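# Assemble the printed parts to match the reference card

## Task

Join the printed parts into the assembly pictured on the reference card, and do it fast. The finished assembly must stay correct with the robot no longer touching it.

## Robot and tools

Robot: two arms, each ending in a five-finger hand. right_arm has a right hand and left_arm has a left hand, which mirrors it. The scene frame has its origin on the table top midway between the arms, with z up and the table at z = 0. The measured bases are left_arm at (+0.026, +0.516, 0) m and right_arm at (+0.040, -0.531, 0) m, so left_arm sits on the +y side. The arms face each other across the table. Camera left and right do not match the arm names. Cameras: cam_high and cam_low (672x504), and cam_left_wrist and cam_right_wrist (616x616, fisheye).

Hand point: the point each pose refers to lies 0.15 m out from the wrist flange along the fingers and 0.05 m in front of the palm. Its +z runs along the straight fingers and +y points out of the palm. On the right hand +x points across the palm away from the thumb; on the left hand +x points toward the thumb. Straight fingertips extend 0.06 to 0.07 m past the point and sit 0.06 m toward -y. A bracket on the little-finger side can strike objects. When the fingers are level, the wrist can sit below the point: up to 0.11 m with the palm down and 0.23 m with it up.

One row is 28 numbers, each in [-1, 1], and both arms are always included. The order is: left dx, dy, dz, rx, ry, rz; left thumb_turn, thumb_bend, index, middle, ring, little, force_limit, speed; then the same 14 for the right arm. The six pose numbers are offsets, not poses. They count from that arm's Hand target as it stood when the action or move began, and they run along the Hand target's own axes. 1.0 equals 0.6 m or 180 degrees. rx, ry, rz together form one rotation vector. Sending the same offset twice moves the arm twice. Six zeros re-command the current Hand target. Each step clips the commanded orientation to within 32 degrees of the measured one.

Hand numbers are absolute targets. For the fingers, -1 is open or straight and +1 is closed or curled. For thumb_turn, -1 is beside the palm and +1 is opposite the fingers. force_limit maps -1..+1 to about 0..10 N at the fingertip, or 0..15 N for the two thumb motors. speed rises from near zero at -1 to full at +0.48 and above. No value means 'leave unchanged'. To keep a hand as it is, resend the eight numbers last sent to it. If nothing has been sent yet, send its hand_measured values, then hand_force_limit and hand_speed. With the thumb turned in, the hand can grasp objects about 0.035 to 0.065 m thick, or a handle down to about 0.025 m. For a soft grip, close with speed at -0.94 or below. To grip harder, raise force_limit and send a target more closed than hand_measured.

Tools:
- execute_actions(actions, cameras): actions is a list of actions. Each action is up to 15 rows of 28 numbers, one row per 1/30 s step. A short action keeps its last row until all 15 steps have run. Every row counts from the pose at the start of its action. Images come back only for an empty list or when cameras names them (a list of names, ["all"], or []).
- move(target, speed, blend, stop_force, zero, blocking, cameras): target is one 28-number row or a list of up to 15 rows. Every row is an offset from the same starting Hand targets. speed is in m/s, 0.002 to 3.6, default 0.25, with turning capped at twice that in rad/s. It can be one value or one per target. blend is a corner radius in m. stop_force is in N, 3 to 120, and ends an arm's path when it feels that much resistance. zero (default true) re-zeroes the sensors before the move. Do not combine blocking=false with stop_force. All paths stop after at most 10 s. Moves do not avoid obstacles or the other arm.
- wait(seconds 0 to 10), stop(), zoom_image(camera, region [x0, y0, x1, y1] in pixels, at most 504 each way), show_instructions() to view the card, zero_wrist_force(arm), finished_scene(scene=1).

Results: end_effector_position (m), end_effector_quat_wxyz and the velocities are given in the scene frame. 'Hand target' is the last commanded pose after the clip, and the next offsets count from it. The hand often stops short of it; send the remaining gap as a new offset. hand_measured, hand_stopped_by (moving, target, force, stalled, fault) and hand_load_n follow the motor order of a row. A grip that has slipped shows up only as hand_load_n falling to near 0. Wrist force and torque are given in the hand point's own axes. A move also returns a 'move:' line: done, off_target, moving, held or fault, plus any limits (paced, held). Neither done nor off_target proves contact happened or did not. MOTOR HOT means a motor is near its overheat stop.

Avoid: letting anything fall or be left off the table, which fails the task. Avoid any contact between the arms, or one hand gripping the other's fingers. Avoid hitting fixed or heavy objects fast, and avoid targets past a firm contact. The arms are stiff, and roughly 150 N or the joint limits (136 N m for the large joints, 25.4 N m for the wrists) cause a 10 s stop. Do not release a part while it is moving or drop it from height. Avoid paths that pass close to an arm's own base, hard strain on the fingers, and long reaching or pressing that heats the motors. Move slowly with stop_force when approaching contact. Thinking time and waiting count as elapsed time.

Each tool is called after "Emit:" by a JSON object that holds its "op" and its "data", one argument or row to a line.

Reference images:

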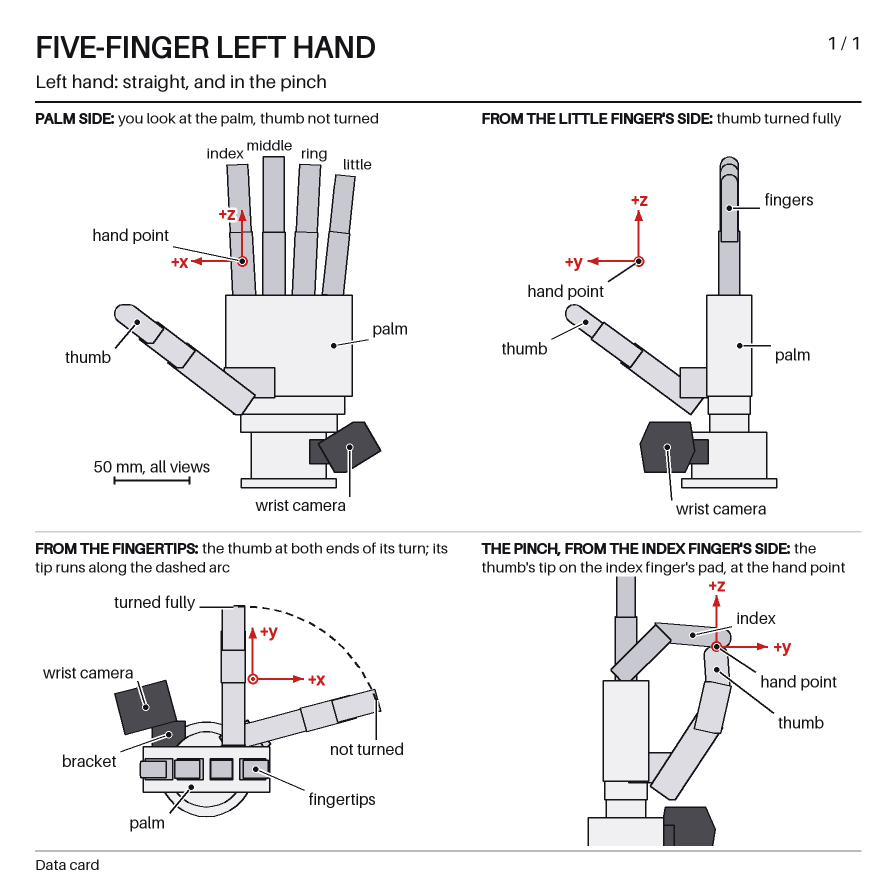

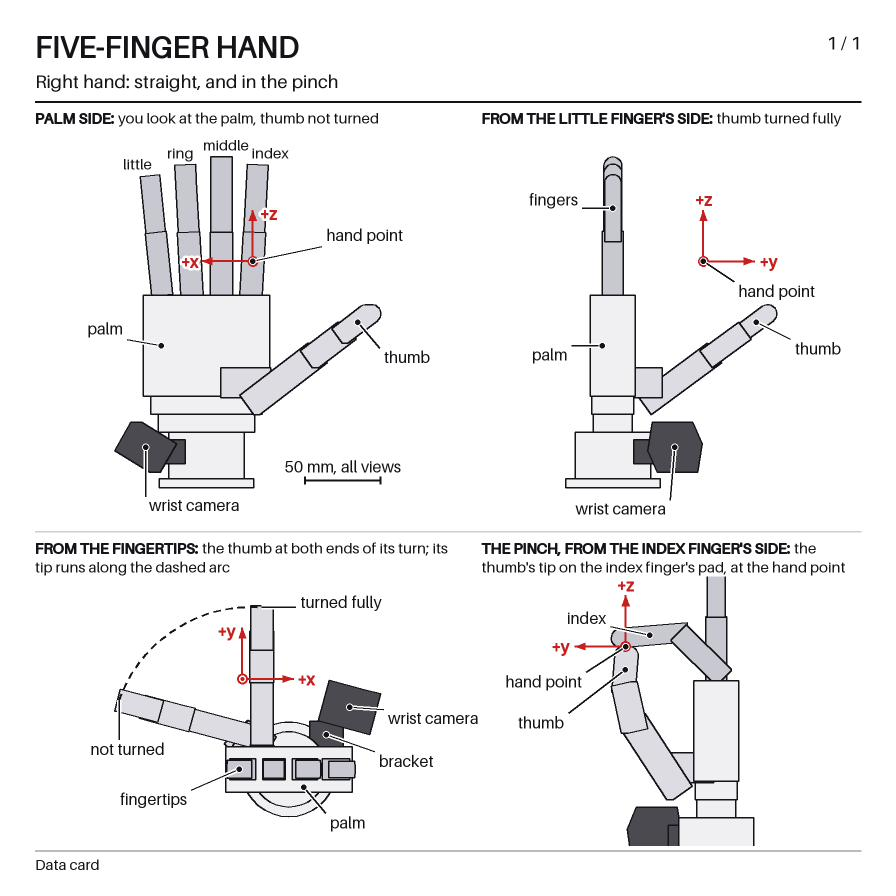

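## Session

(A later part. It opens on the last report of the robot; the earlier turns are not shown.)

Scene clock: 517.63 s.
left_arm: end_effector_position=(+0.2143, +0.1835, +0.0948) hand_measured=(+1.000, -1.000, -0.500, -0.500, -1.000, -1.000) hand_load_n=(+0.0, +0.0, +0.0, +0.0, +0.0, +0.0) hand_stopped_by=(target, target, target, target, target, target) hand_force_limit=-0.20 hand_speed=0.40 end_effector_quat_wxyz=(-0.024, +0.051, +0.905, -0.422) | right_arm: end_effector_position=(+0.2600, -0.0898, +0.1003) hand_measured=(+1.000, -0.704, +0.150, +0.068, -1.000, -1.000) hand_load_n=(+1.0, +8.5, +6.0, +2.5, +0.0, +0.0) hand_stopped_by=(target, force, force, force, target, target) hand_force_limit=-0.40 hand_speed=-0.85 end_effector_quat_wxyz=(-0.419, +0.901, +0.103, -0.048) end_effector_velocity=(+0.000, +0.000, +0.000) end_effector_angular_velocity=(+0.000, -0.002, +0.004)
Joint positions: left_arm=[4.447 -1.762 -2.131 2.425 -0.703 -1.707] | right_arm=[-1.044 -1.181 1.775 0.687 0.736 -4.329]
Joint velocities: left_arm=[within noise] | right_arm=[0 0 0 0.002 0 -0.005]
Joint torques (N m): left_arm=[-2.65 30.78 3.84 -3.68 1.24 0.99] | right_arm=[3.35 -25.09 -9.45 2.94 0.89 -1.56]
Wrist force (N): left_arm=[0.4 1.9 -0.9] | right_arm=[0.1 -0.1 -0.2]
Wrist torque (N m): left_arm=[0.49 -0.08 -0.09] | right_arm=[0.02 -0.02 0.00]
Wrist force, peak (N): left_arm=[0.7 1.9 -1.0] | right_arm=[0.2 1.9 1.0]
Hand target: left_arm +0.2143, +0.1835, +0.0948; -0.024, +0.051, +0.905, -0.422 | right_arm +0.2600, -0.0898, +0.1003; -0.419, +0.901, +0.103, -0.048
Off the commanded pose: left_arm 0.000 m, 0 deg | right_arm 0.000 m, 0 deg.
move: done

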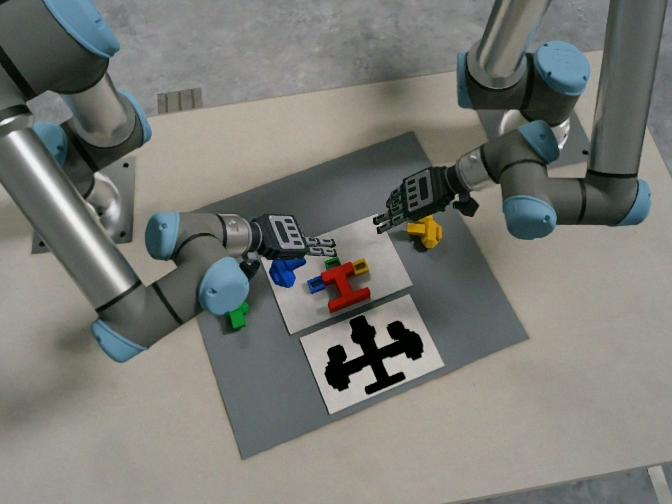

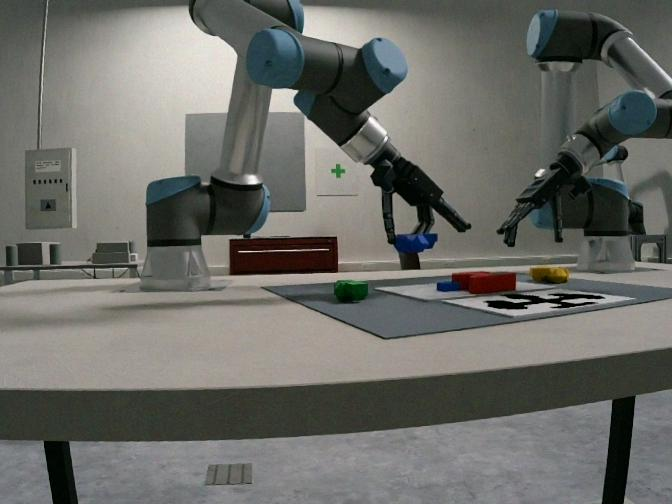

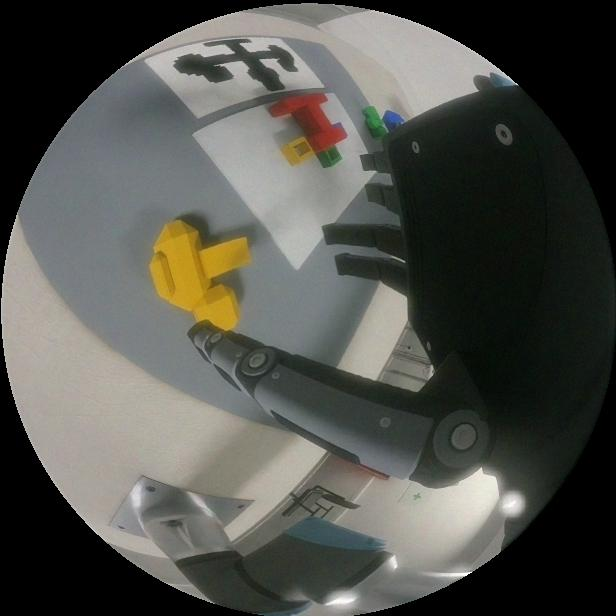

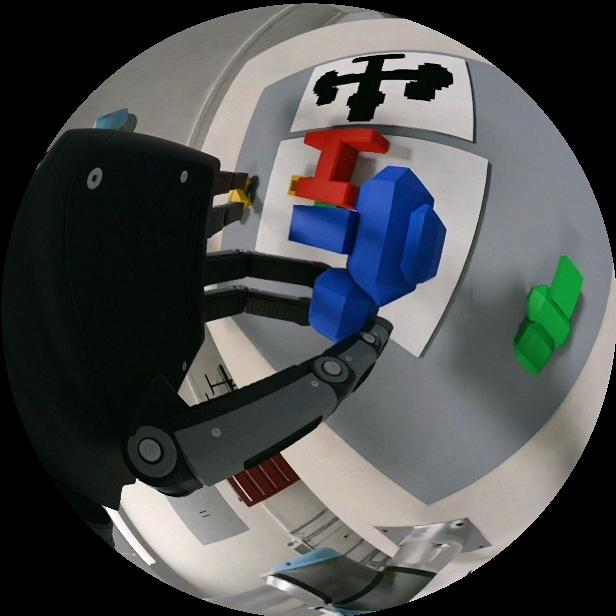

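Emit:
{"op": "move", "data": {
  "target": [0.0183,0.0798,0.0605,0,0,0,1,-1,-0.5,-0.5,-1,-1,-0.2,0.4,0.069,0.0177,0.0568,0,0.0213,0.0179,1,-0.52,0.25,0.25,-1,-1,-0.4,-0.85],
  "speed": 0.15,
  "cameras": ["all"]
}}

Emit:
{"op": "zoom_image", "data": {
  "camera": "cam_right_wrist",
  "region": [230, 150, 430, 350]
}}

Emit:
{"op": "zoom_image", "data": {
  "camera": "cam_left_wrist",
  "region": [180, 200, 380, 400]
}}

Emit:
{"op": "zoom_image", "data": {
  "camera": "cam_high",
  "region": [240, 220, 400, 340]
}}

Emit:
{"op": "zoom_image", "data": {
  "camera": "cam_low",
  "region": [380, 210, 560, 320]
}}

Scene clock: 592.13 s.
left_arm: end_effector_position=(+0.2036, +0.1877, +0.0348) hand_measured=(+1.000, -1.000, -0.500, -0.500, -1.000, -1.000) hand_load_n=(+0.0, +0.0, +0.0, +0.0, +0.0, +0.0) hand_stopped_by=(target, target, target, target, target, target) hand_force_limit=-0.20 hand_speed=0.40 end_effector_quat_wxyz=(-0.024, +0.051, +0.905, -0.422) | right_arm: end_effector_position=(+0.2959, -0.0617, +0.0702) hand_measured=(+1.000, -0.704, +0.150, +0.068, -1.000, -1.000) hand_load_n=(+1.0, +8.0, +6.0, +3.0, +0.0, +0.0) hand_stopped_by=(target, force, force, force, target, target) hand_force_limit=-0.40 hand_speed=-0.85 end_effector_quat_wxyz=(-0.421, +0.904, +0.063, -0.030)
Joint positions: left_arm=[4.454 -1.87 -2.216 2.608 -0.702 -1.695] | right_arm=[-1.021 -1.093 1.701 0.564 0.773 -4.178]
Joint torques (N m): left_arm=[-7.6 25.29 15.72 -1.9 3.19 -1.96] | right_arm=[-11.4 -30.84 -7.52 1.1 -4.04 0.38]
Wrist force (N): left_arm=[0.6 1.9 -0.6] | right_arm=[0.0 0.0 -0.3]
Wrist torque (N m): left_arm=[0.45 -0.10 -0.05] | right_arm=[0.04 0.00 0.16]
Wrist force, peak (N): left_arm=[0.8 2.8 -0.1] | right_arm=[-0.7 -0.3 -1.3]
Hand target: left_arm +0.2037, +0.1877, +0.0348; -0.024, +0.051, +0.905, -0.422 | right_arm +0.2960, -0.0618, +0.0702; -0.421, +0.904, +0.063, -0.030
Off the commanded pose: left_arm 0.000 m, 0 deg | right_arm 0.000 m, 0 deg.
move: done

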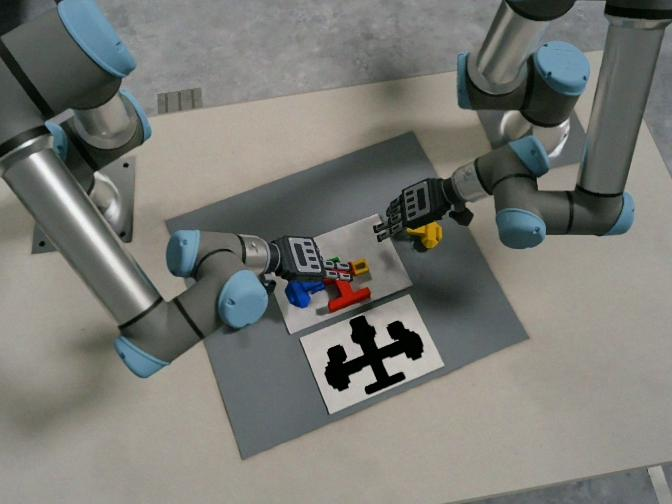

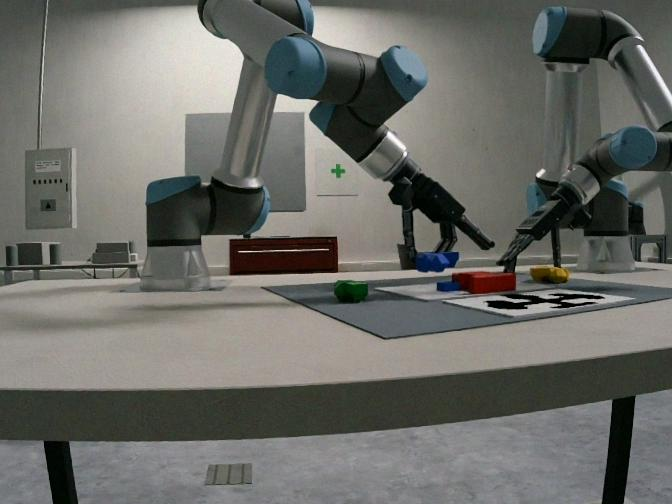

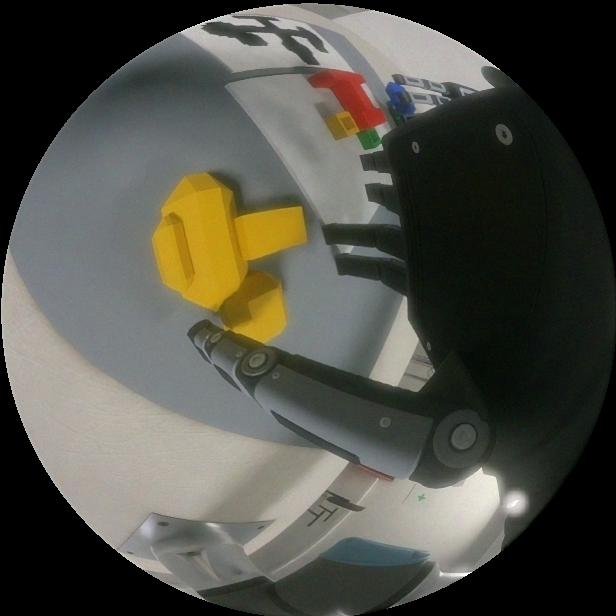

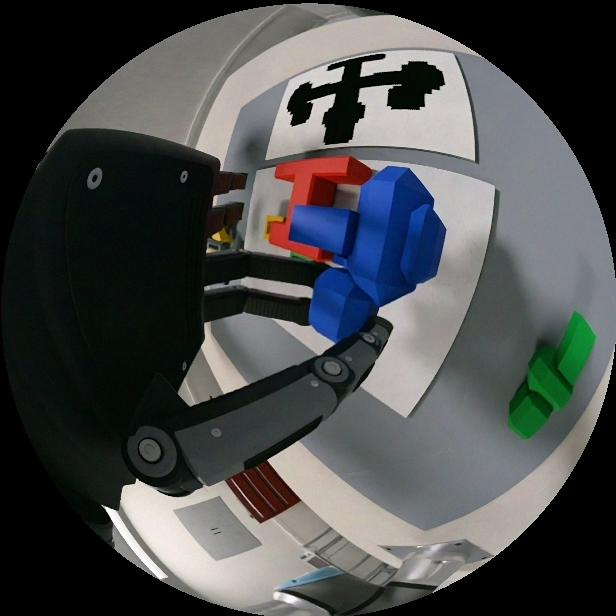

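Scaled by 2.520 from the camera's 616x616 image, which has a finer 880x880 frame.

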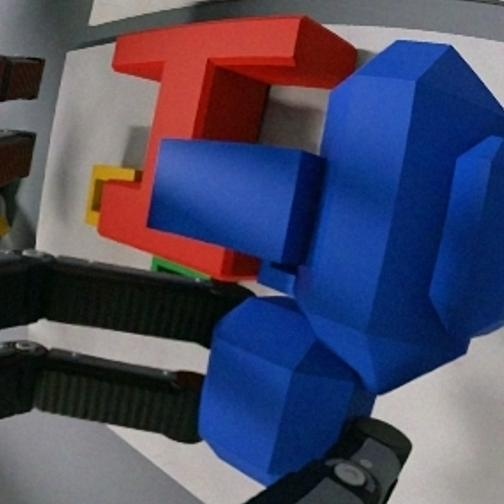

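Scaled by 2.520 from the camera's 616x616 image, which has a finer 880x880 frame.

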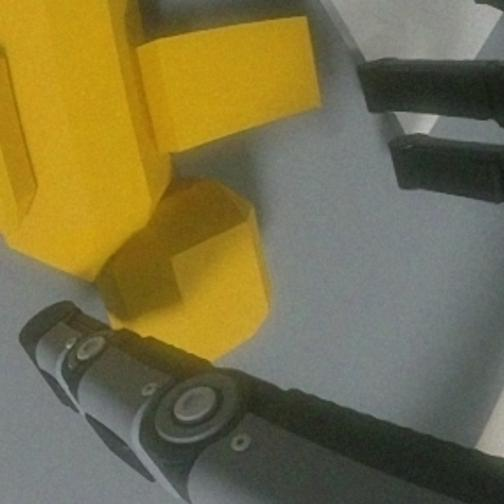

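Scaled by 3.150 from the camera's 672x504 image, which has a finer 960x720 frame.

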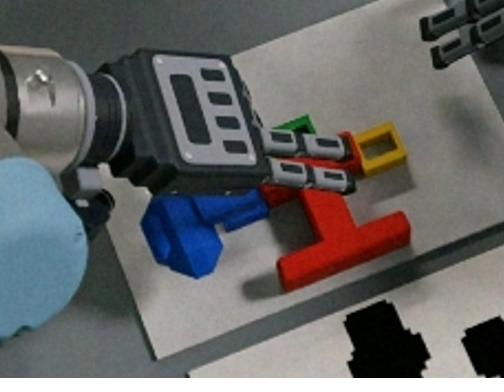

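Scaled by 2.800 from the camera's 672x504 image, which has a finer 960x720 frame.

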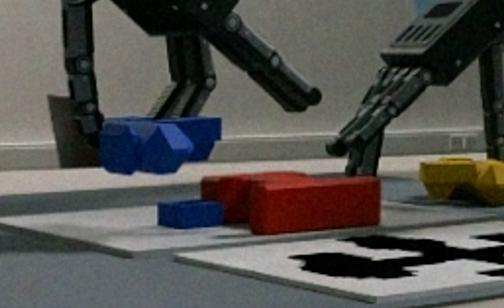

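Emit:
{"op": "zoom_image", "data": {
  "camera": "cam_right_wrist",
  "region": [260, 190, 370, 300]
}}

Emit:
{"op": "zoom_image", "data": {
  "camera": "cam_high",
  "region": [280, 250, 350, 320]
}}

Scaled by 4.582 from the camera's 616x616 image, which has a finer 880x880 frame.

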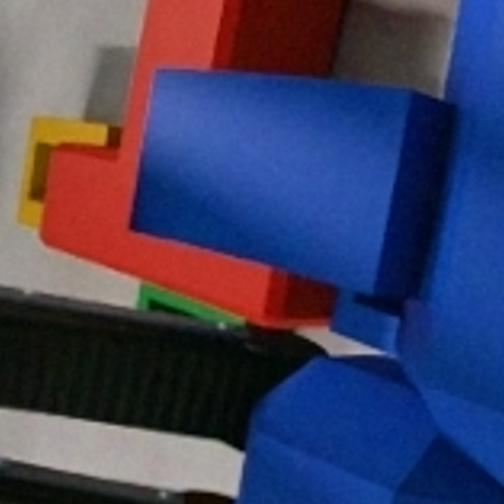

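Scaled by 7.200 from the camera's 672x504 image, which has a finer 960x720 frame.

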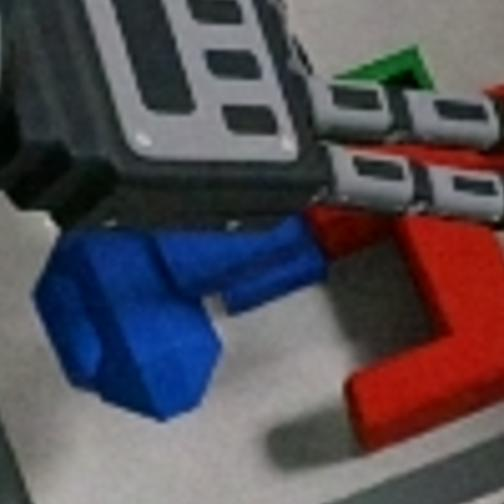

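Emit:
{"op": "move", "data": {
  "target": [
    [0.01,0.0128,-0.0023,0,0,0,1,-1,-0.5,-0.5,-1,-1,-0.2,0.4,-0.025,0.0032,-0.0038,0,0,0,1,-0.52,0.25,0.25,-1,-1,-0.4,-0.85],
    [0.01,0.0128,-0.0023,0,0,0,1,-0.52,0.25,0.25,-1,-1,-0.4,-0.85,-0.025,0.0032,-0.0038,0,0,0,1,-0.52,0.25,0.25,-1,-1,-0.4,-0.85]
  ],
  "speed": 0.06,
  "cameras": ["all"]
}}

Emit:
{"op": "zoom_image", "data": {
  "camera": "cam_right_wrist",
  "region": [260, 180, 380, 300]
}}

Emit:
{"op": "zoom_image", "data": {
  "camera": "cam_left_wrist",
  "region": [180, 200, 380, 400]
}}

Emit:
{"op": "zoom_image", "data": {
  "camera": "cam_high",
  "region": [280, 250, 350, 320]
}}

Emit:
{"op": "zoom_image", "data": {
  "camera": "cam_low",
  "region": [400, 240, 520, 310]
}}

Scene clock: 747.43 s.
left_arm: end_effector_position=(+0.1984, +0.1944, +0.0298) hand_measured=(+1.000, -0.690, +0.138, +0.068, -1.000, -1.000) hand_load_n=(+1.5, +6.5, +4.5, +3.5, +0.0, +0.0) hand_stopped_by=(target, force, force, force, target, target) hand_force_limit=-0.40 hand_speed=-0.85 end_effector_quat_wxyz=(-0.024, +0.051, +0.905, -0.422) | right_arm: end_effector_position=(+0.2815, -0.0668, +0.0702) hand_measured=(+1.000, -0.704, +0.150, +0.068, -1.000, -1.000) hand_load_n=(+1.0, +8.0, +6.0, +2.5, +0.0, +0.0) hand_stopped_by=(target, force, force, force, target, target) hand_force_limit=-0.40 hand_speed=-0.85 end_effector_quat_wxyz=(-0.421, +0.904, +0.063, -0.030)
Joint positions: left_arm=[4.476 -1.872 -2.245 2.614 -0.7 -1.661] | right_arm=[-1.015 -1.122 1.745 0.542 0.776 -4.17]
Joint torques (N m): left_arm=[-6.92 31.96 16.79 -4.31 0.71 -2.21] | right_arm=[-9.97 -24.5 -21.51 2.99 -3.66 -1.75]
Wrist force (N): left_arm=[0.5 1.5 -1.0] | right_arm=[0.3 0.1 -0.6]
Wrist torque (N m): left_arm=[0.43 -0.09 -0.07] | right_arm=[0.05 -0.04 0.00]
Wrist force, peak (N): left_arm=[0.7 2.1 -0.7] | right_arm=[0.5 0.1 -0.9]
Hand target: left_arm +0.1984, +0.1944, +0.0298; -0.024, +0.051, +0.905, -0.422 | right_arm +0.2815, -0.0668, +0.0702; -0.421, +0.904, +0.063, -0.030
Off the commanded pose: left_arm 0.000 m, 0 deg | right_arm 0.000 m, 0 deg.
move: done

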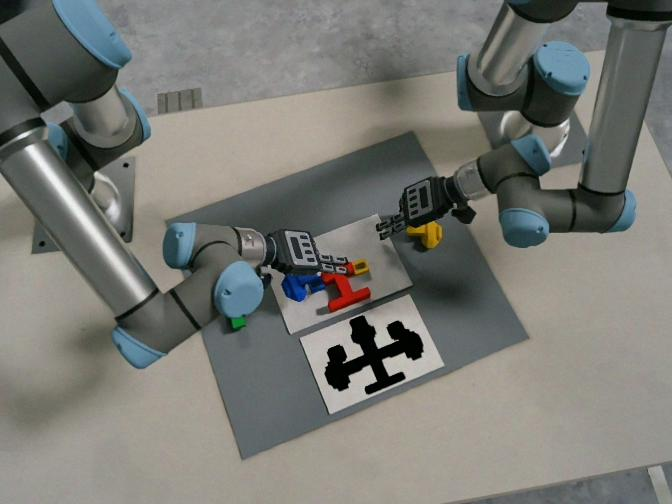

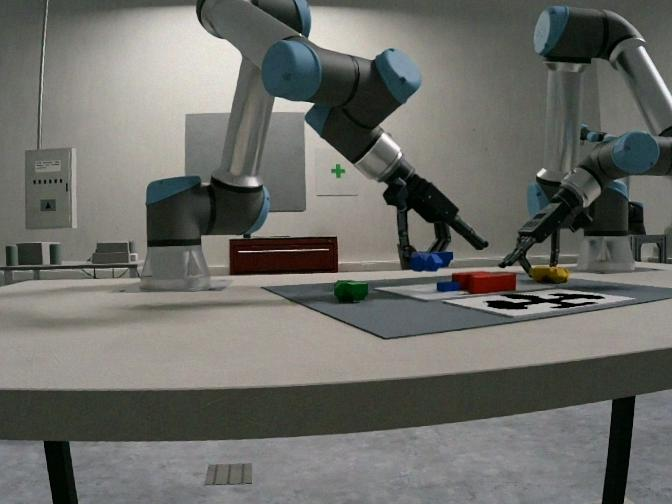

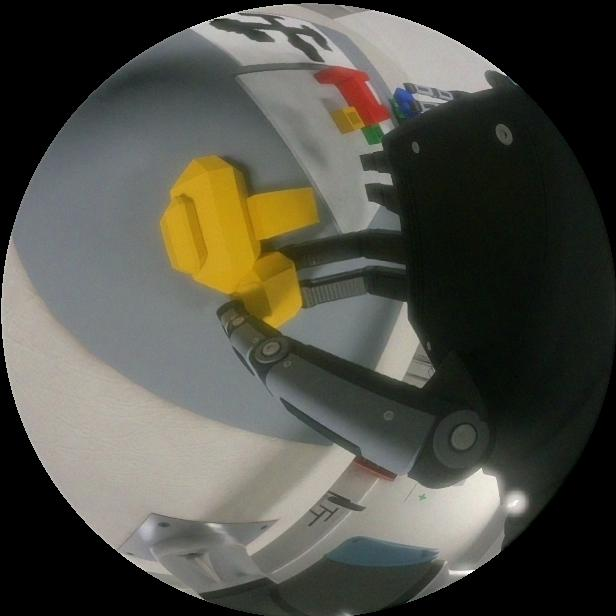

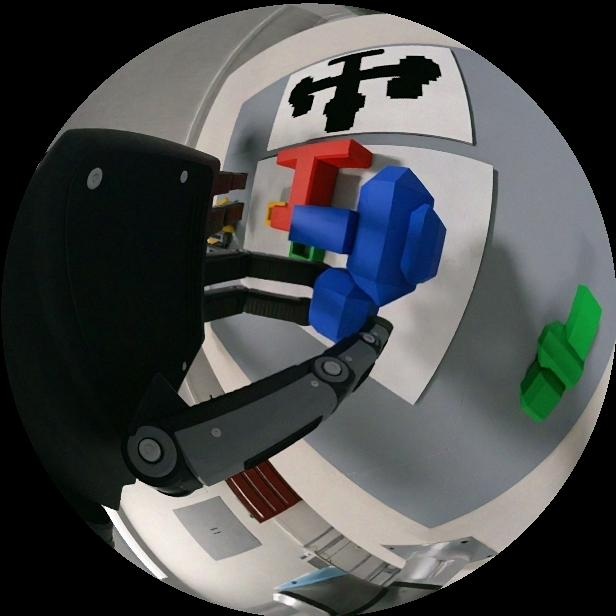

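Scaled by 4.200 from the camera's 616x616 image, which has a finer 880x880 frame.

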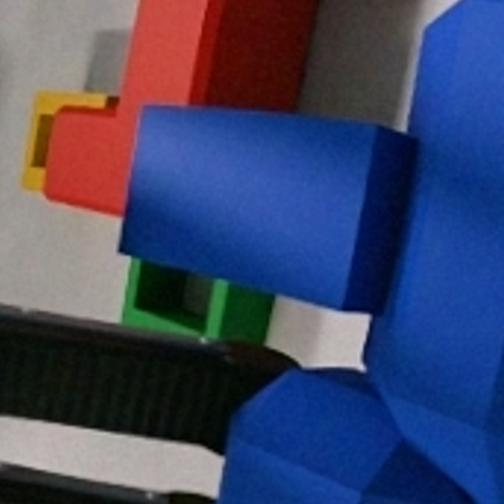

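Scaled by 2.520 from the camera's 616x616 image, which has a finer 880x880 frame.

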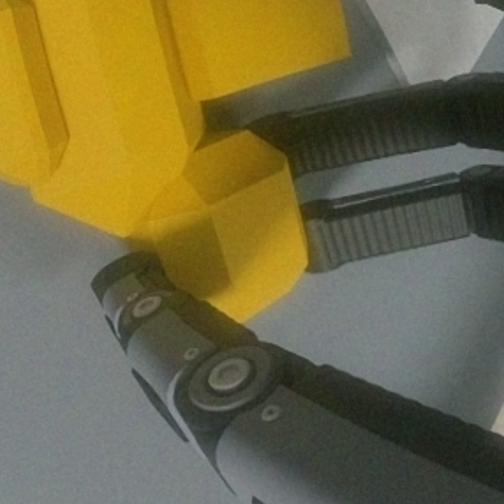

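Scaled by 7.200 from the camera's 672x504 image, which has a finer 960x720 frame.

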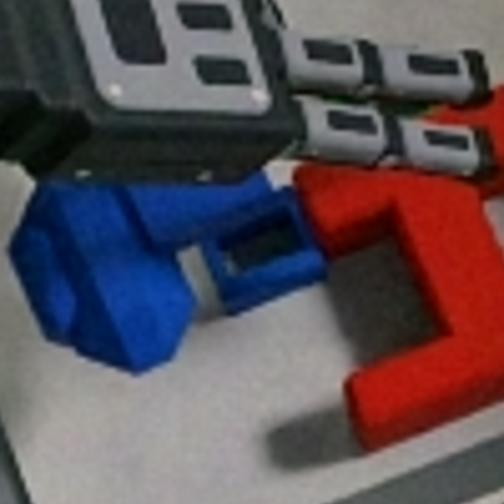

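Scaled by 4.200 from the camera's 672x504 image, which has a finer 960x720 frame.

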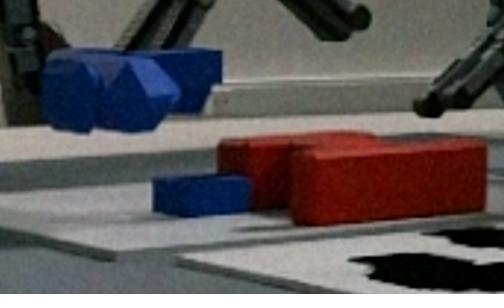

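Emit:
{"op": "move", "data": {
  "target": [0,-0.0894,-0.075,0,0,0,1,-0.52,0.25,0.25,-1,-1,-0.4,-0.85,-0.0068,0.0083,0.0213,0,0,0,1,-0.52,0.25,0.25,-1,-1,-0.4,-0.85],
  "speed": 0.1,
  "cameras": ["all"]
}}

Emit:
{"op": "zoom_image", "data": {
  "camera": "cam_right_wrist",
  "region": [260, 180, 380, 300]
}}

Emit:
{"op": "zoom_image", "data": {
  "camera": "cam_high",
  "region": [280, 250, 350, 320]
}}

Emit:
{"op": "zoom_image", "data": {
  "camera": "cam_low",
  "region": [400, 240, 520, 310]
}}

Scene clock: 830.53 s.
left_arm: end_effector_position=(+0.1985, +0.1943, +0.0998) hand_measured=(+1.000, -0.690, +0.138, +0.068, -1.000, -1.000) hand_load_n=(+2.0, +7.0, +3.5, +4.5, +0.0, +0.0) hand_stopped_by=(target, force, force, force, target, target) hand_force_limit=-0.40 hand_speed=-0.85 end_effector_quat_wxyz=(-0.024, +0.051, +0.905, -0.422) | right_arm: end_effector_position=(+0.2765, -0.0609, +0.0581) hand_measured=(+1.000, -0.704, +0.150, +0.068, -1.000, -1.000) hand_load_n=(+1.0, +8.5, +6.0, +2.5, +0.0, +0.0) hand_stopped_by=(target, force, force, force, target, target) hand_force_limit=-0.40 hand_speed=-0.85 end_effector_quat_wxyz=(-0.421, +0.904, +0.063, -0.030)
Joint positions: left_arm=[4.476 -1.715 -2.184 2.397 -0.7 -1.661] | right_arm=[-0.997 -1.106 1.754 0.501 0.783 -4.146]
Joint torques (N m): left_arm=[4.91 16.06 4.43 -1.42 0.6 0.42] | right_arm=[-9.83 -38.69 -14.34 2.81 -0.46 -1.71]
Wrist force (N): left_arm=[0.8 1.9 -0.7] | right_arm=[0.4 0.2 -0.6]
Wrist torque (N m): left_arm=[0.48 -0.14 -0.05] | right_arm=[0.07 -0.05 0.02]
Wrist force, peak (N): left_arm=[0.6 2.6 -0.1] | right_arm=[0.5 0.0 -0.8]
Hand target: left_arm +0.1984, +0.1943, +0.0998; -0.024, +0.051, +0.905, -0.422 | right_arm +0.2766, -0.0609, +0.0581; -0.421, +0.904, +0.063, -0.030
Off the commanded pose: left_arm 0.000 m, 0 deg | right_arm 0.000 m, 0 deg.
move: done

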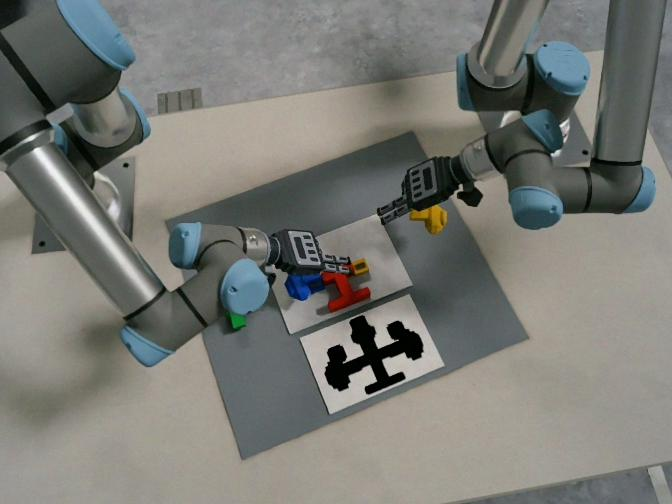

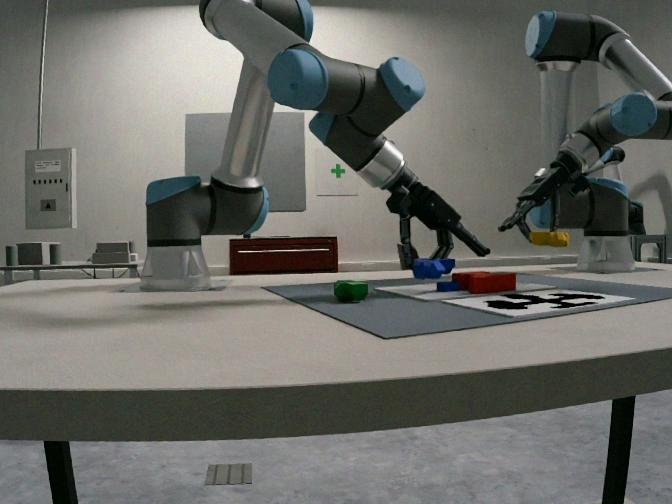

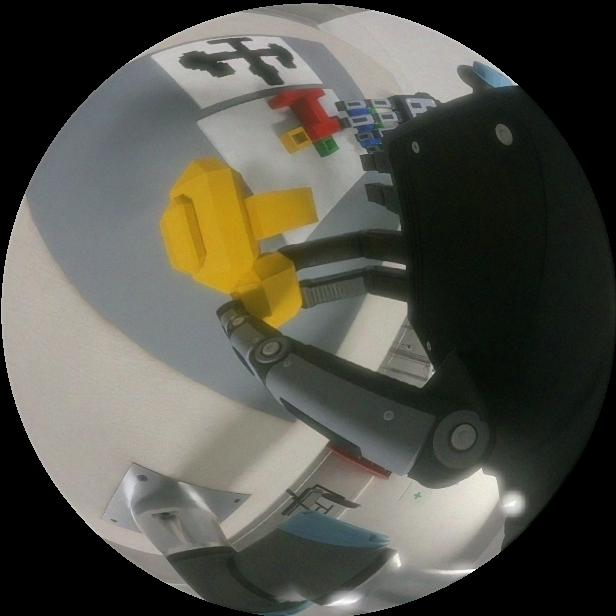

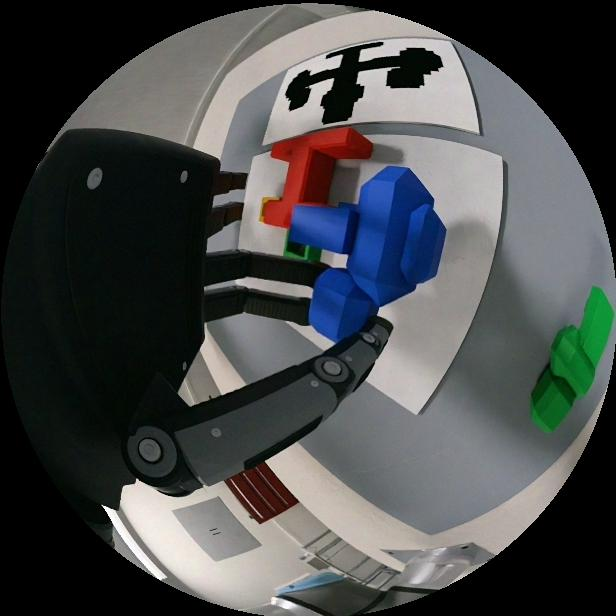

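Scaled by 4.200 from the camera's 616x616 image, which has a finer 880x880 frame.

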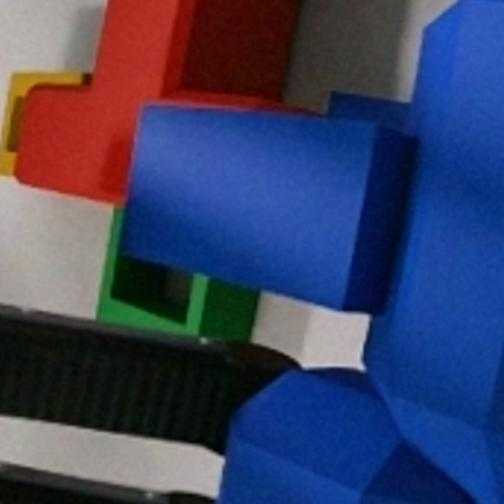

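Scaled by 7.200 from the camera's 672x504 image, which has a finer 960x720 frame.

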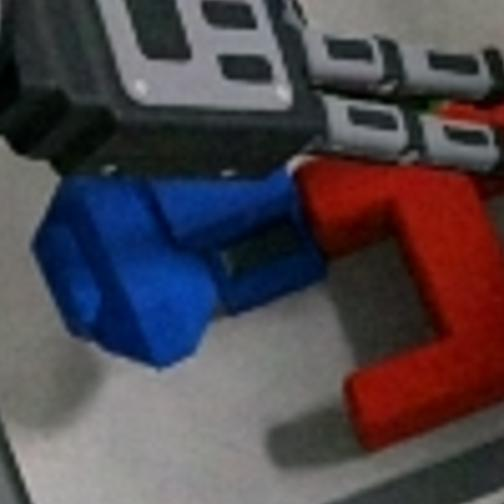

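Scaled by 4.200 from the camera's 672x504 image, which has a finer 960x720 frame.

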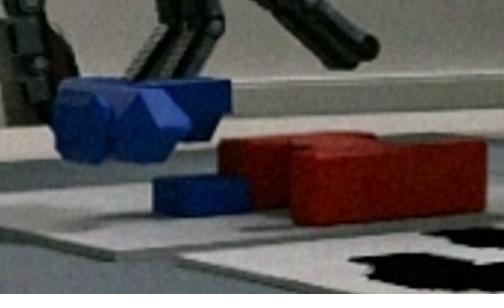

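Emit:
{"op": "move", "data": {
  "target": [
    [0,0,0,0,0,0,1,-0.52,0.25,0.25,-1,-1,-0.4,-0.85,-0.0017,-0.0021,0.0026,0,0,0,1,-0.52,0.25,0.25,-1,-1,-0.4,-0.85],
    [0,0,0,0,0,0,1,-0.52,0.25,0.25,-1,-1,-0.4,-0.85,-0.0017,0.0337,0.0325,0,0,0,1,-0.52,0.25,0.25,-1,-1,-0.4,-0.85]
  ],
  "speed": 0.03,
  "stop_force": 6,
  "cameras": ["cam_high","cam_low","cam_right_wrist"]
}}

Emit:
{"op": "zoom_image", "data": {
  "camera": "cam_right_wrist",
  "region": [260, 180, 380, 300]
}}

Emit:
{"op": "zoom_image", "data": {
  "camera": "cam_high",
  "region": [280, 250, 350, 320]
}}

Emit:
{"op": "zoom_image", "data": {
  "camera": "cam_low",
  "region": [400, 240, 520, 310]
}}

Scene clock: 869.03 s.
left_arm: end_effector_position=(+0.1984, +0.1943, +0.0998) hand_measured=(+1.000, -0.690, +0.138, +0.068, -1.000, -1.000) hand_load_n=(+2.0, +7.0, +3.5, +4.5, +0.0, +0.0) hand_stopped_by=(target, force, force, force, target, target) hand_force_limit=-0.40 hand_speed=-0.85 end_effector_quat_wxyz=(-0.024, +0.051, +0.905, -0.422) | right_arm: end_effector_position=(+0.2753, -0.0591, +0.0331) hand_measured=(+1.000, -0.704, +0.150, +0.068, -1.000, -1.000) hand_load_n=(-0.5, +7.5, +7.0, +0.5, +0.0, +0.0) hand_stopped_by=(target, force, force, force, target, target) hand_force_limit=-0.40 hand_speed=-0.85 end_effector_quat_wxyz=(-0.421, +0.904, +0.063, -0.030)
Joint positions: left_arm=[4.476 -1.715 -2.184 2.396 -0.7 -1.661] | right_arm=[-0.992 -1.069 1.773 0.44 0.785 -4.139]
Joint torques (N m): left_arm=[4.35 11.78 4.4 -3.08 0.48 -2.09] | right_arm=[0.46 -30.92 -21.15 0.21 1.78 -1.6]
Wrist force (N): left_arm=[0.6 1.9 -0.8] | right_arm=[-0.7 0.3 -0.3]
Wrist torque (N m): left_arm=[0.47 -0.11 -0.07] | right_arm=[0.07 0.12 0.02]
Wrist force, peak (N): left_arm=[0.8 2.1 -0.7] | right_arm=[-1.7 -11.9 -20.6]
Hand target: left_arm +0.1984, +0.1943, +0.0998; -0.024, +0.051, +0.905, -0.422 | right_arm +0.2753, -0.0591, +0.0331; -0.421, +0.904, +0.063, -0.030 (not the last commanded pose)
Off the commanded pose: left_arm 0.000 m, 0 deg | right_arm 0.003 m, 0 deg.
move: contact (right_arm); path passed 1 of 2 targets
Images, in order (width x height): cam_high 672x504, cam_low 672x504, cam_right_wrist 616x616.

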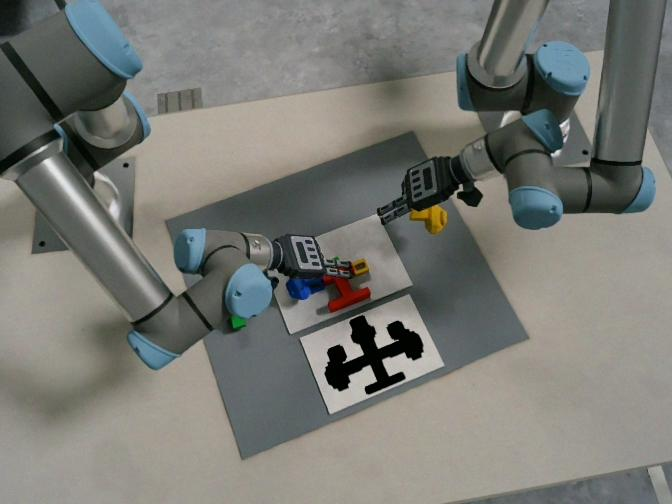

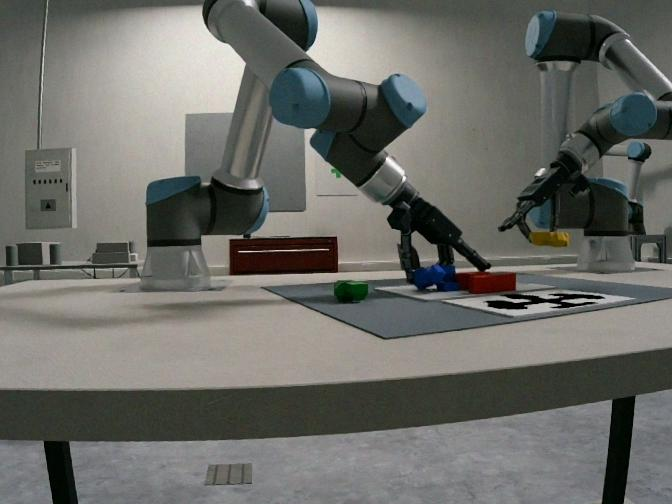

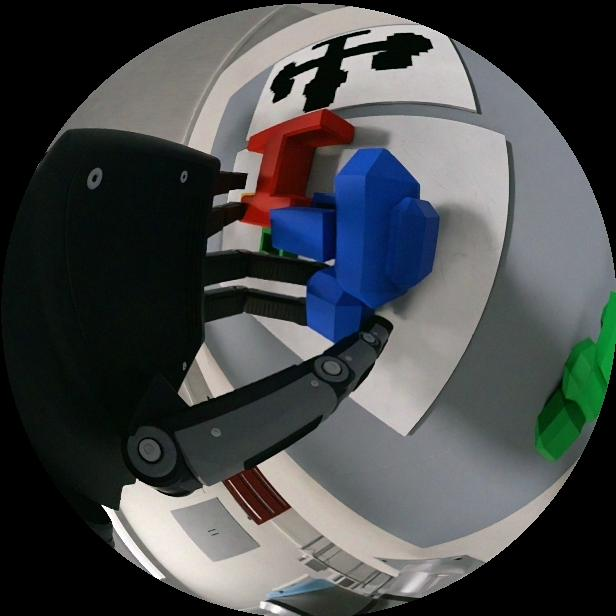

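Scaled by 4.200 from the camera's 616x616 image, which has a finer 880x880 frame.

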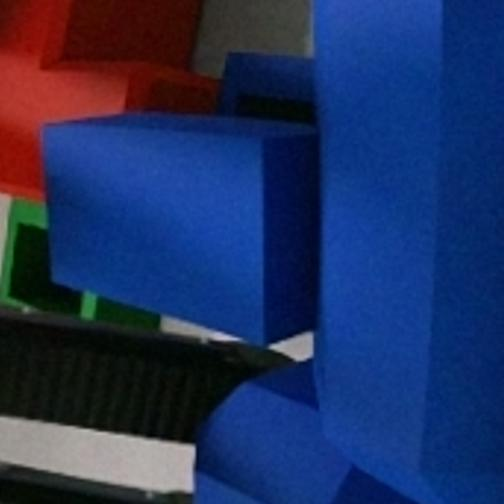

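Scaled by 7.200 from the camera's 672x504 image, which has a finer 960x720 frame.

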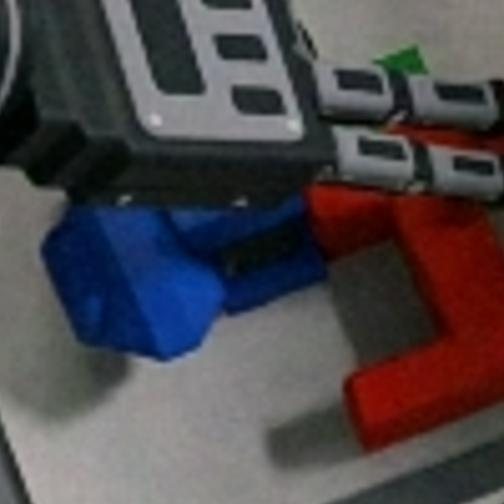

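Scaled by 4.200 from the camera's 672x504 image, which has a finer 960x720 frame.

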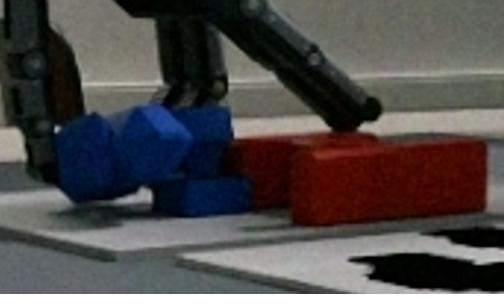

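Emit:
{"op": "move", "data": {
  "target": [
    [0,0,0,0,0,0,1,-0.52,0.25,0.25,-1,-1,-0.4,-0.85,0,-0.0638,-0.0536,0,0,0,1,-0.52,0.25,0.25,-1,-1,-0.4,-0.85],
    [0,0.0894,0.075,0,0,0,1,-0.52,0.25,0.25,-1,-1,-0.4,-0.85,-0.2465,-0.0525,-0.067,0,0,0,1,-0.52,0.25,0.25,-1,-1,-0.4,-0.85],
    [0,0.0894,0.075,0,0,0,1,-1,-0.5,-0.5,-1,-1,-0.2,0,-0.2465,-0.0333,-0.0509,0,0,0,1,-0.52,0.25,0.25,-1,-1,-0.4,-0.85],
    [0,0.0255,0.0214,0,0,0,1,-1,-0.5,-0.5,1,1,-0.2,0,-0.2465,-0.0205,-0.0402,0,0,0,1,-0.52,0.25,0.25,-1,-1,-0.4,-0.85]
  ],
  "speed": [0.1,0.2,0.06,0.1],
  "cameras": ["cam_low","cam_right_wrist","cam_left_wrist"]
}}

Emit:
{"op": "zoom_image", "data": {
  "camera": "cam_low",
  "region": [380, 230, 500, 300]
}}

Scene clock: 934.87 s.
left_arm: end_effector_position=(+0.1984, +0.1943, +0.0798) hand_measured=(+1.000, -1.000, -0.500, -0.500, +1.000, +1.000) hand_load_n=(+0.0, +0.0, +0.0, +0.0, +0.0, +0.0) hand_stopped_by=(target, target, target, target, target, target) hand_force_limit=-0.20 hand_speed=0.00 end_effector_quat_wxyz=(-0.024, +0.051, +0.905, -0.422) | right_arm: end_effector_position=(+0.1303, -0.0902, +0.0582) hand_measured=(+1.000, -0.704, +0.150, +0.068, -1.000, -1.000) hand_load_n=(-0.5, +7.5, +7.0, +0.5, +0.0, +0.0) hand_stopped_by=(target, force, force, force, target, target) hand_force_limit=-0.40 hand_speed=-0.85 end_effector_quat_wxyz=(-0.421, +0.904, +0.063, -0.030)
Joint positions: left_arm=[4.476 -1.756 -2.205 2.458 -0.7 -1.661] | right_arm=[-0.827 -1.361 2.085 0.285 0.864 -3.942]
Joint torques (N m): left_arm=[5.6 14.44 4.98 -4.06 2.88 -1.97] | right_arm=[-6.62 -28.22 -20.69 2.43 -3.4 -1.62]
Wrist force (N): left_arm=[0.4 1.8 -0.5] | right_arm=[-0.5 0.2 -0.1]
Wrist torque (N m): left_arm=[0.47 -0.07 -0.08] | right_arm=[0.06 0.08 0.11]
Wrist force, peak (N): left_arm=[0.5 -2.9 -4.8] | right_arm=[-2.1 0.4 -0.9]
Hand target: left_arm +0.1984, +0.1943, +0.0798; -0.024, +0.051, +0.905, -0.422 | right_arm +0.1303, -0.0902, +0.0582; -0.421, +0.904, +0.063, -0.030
Off the commanded pose: left_arm 0.000 m, 0 deg | right_arm 0.000 m, 0 deg.
move: done
Images, in order (width x height): cam_low 672x504, cam_left_wrist 616x616, cam_right_wrist 616x616.

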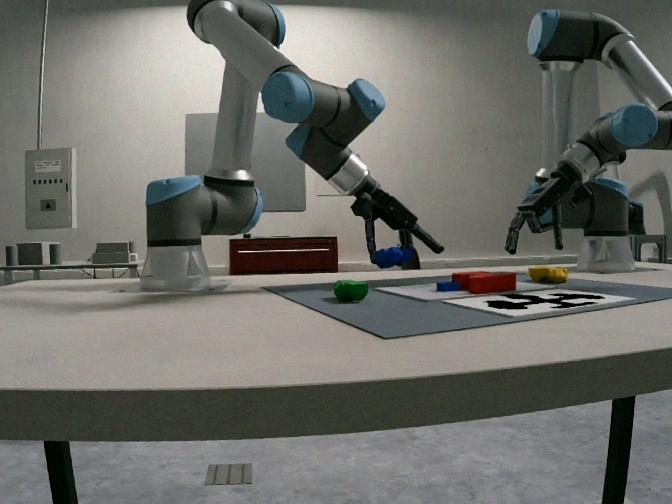

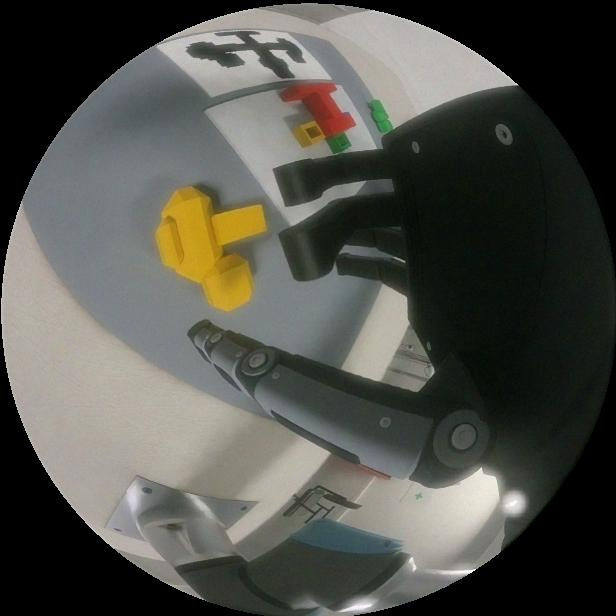

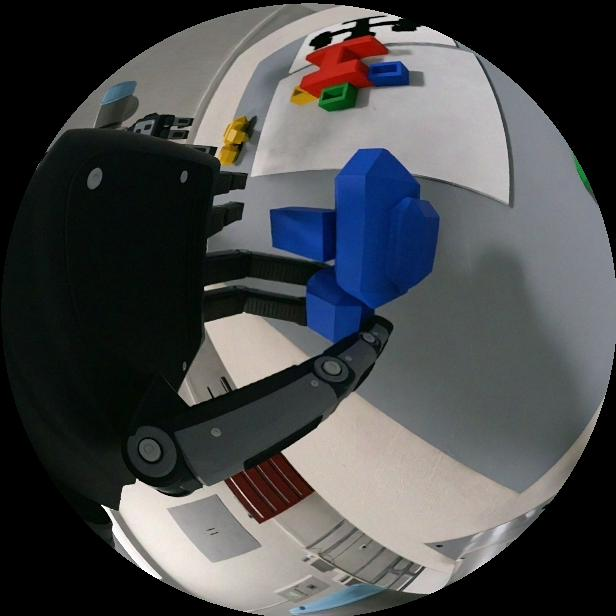

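Scaled by 4.200 from the camera's 672x504 image, which has a finer 960x720 frame.

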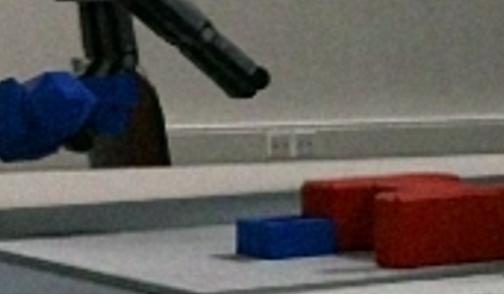

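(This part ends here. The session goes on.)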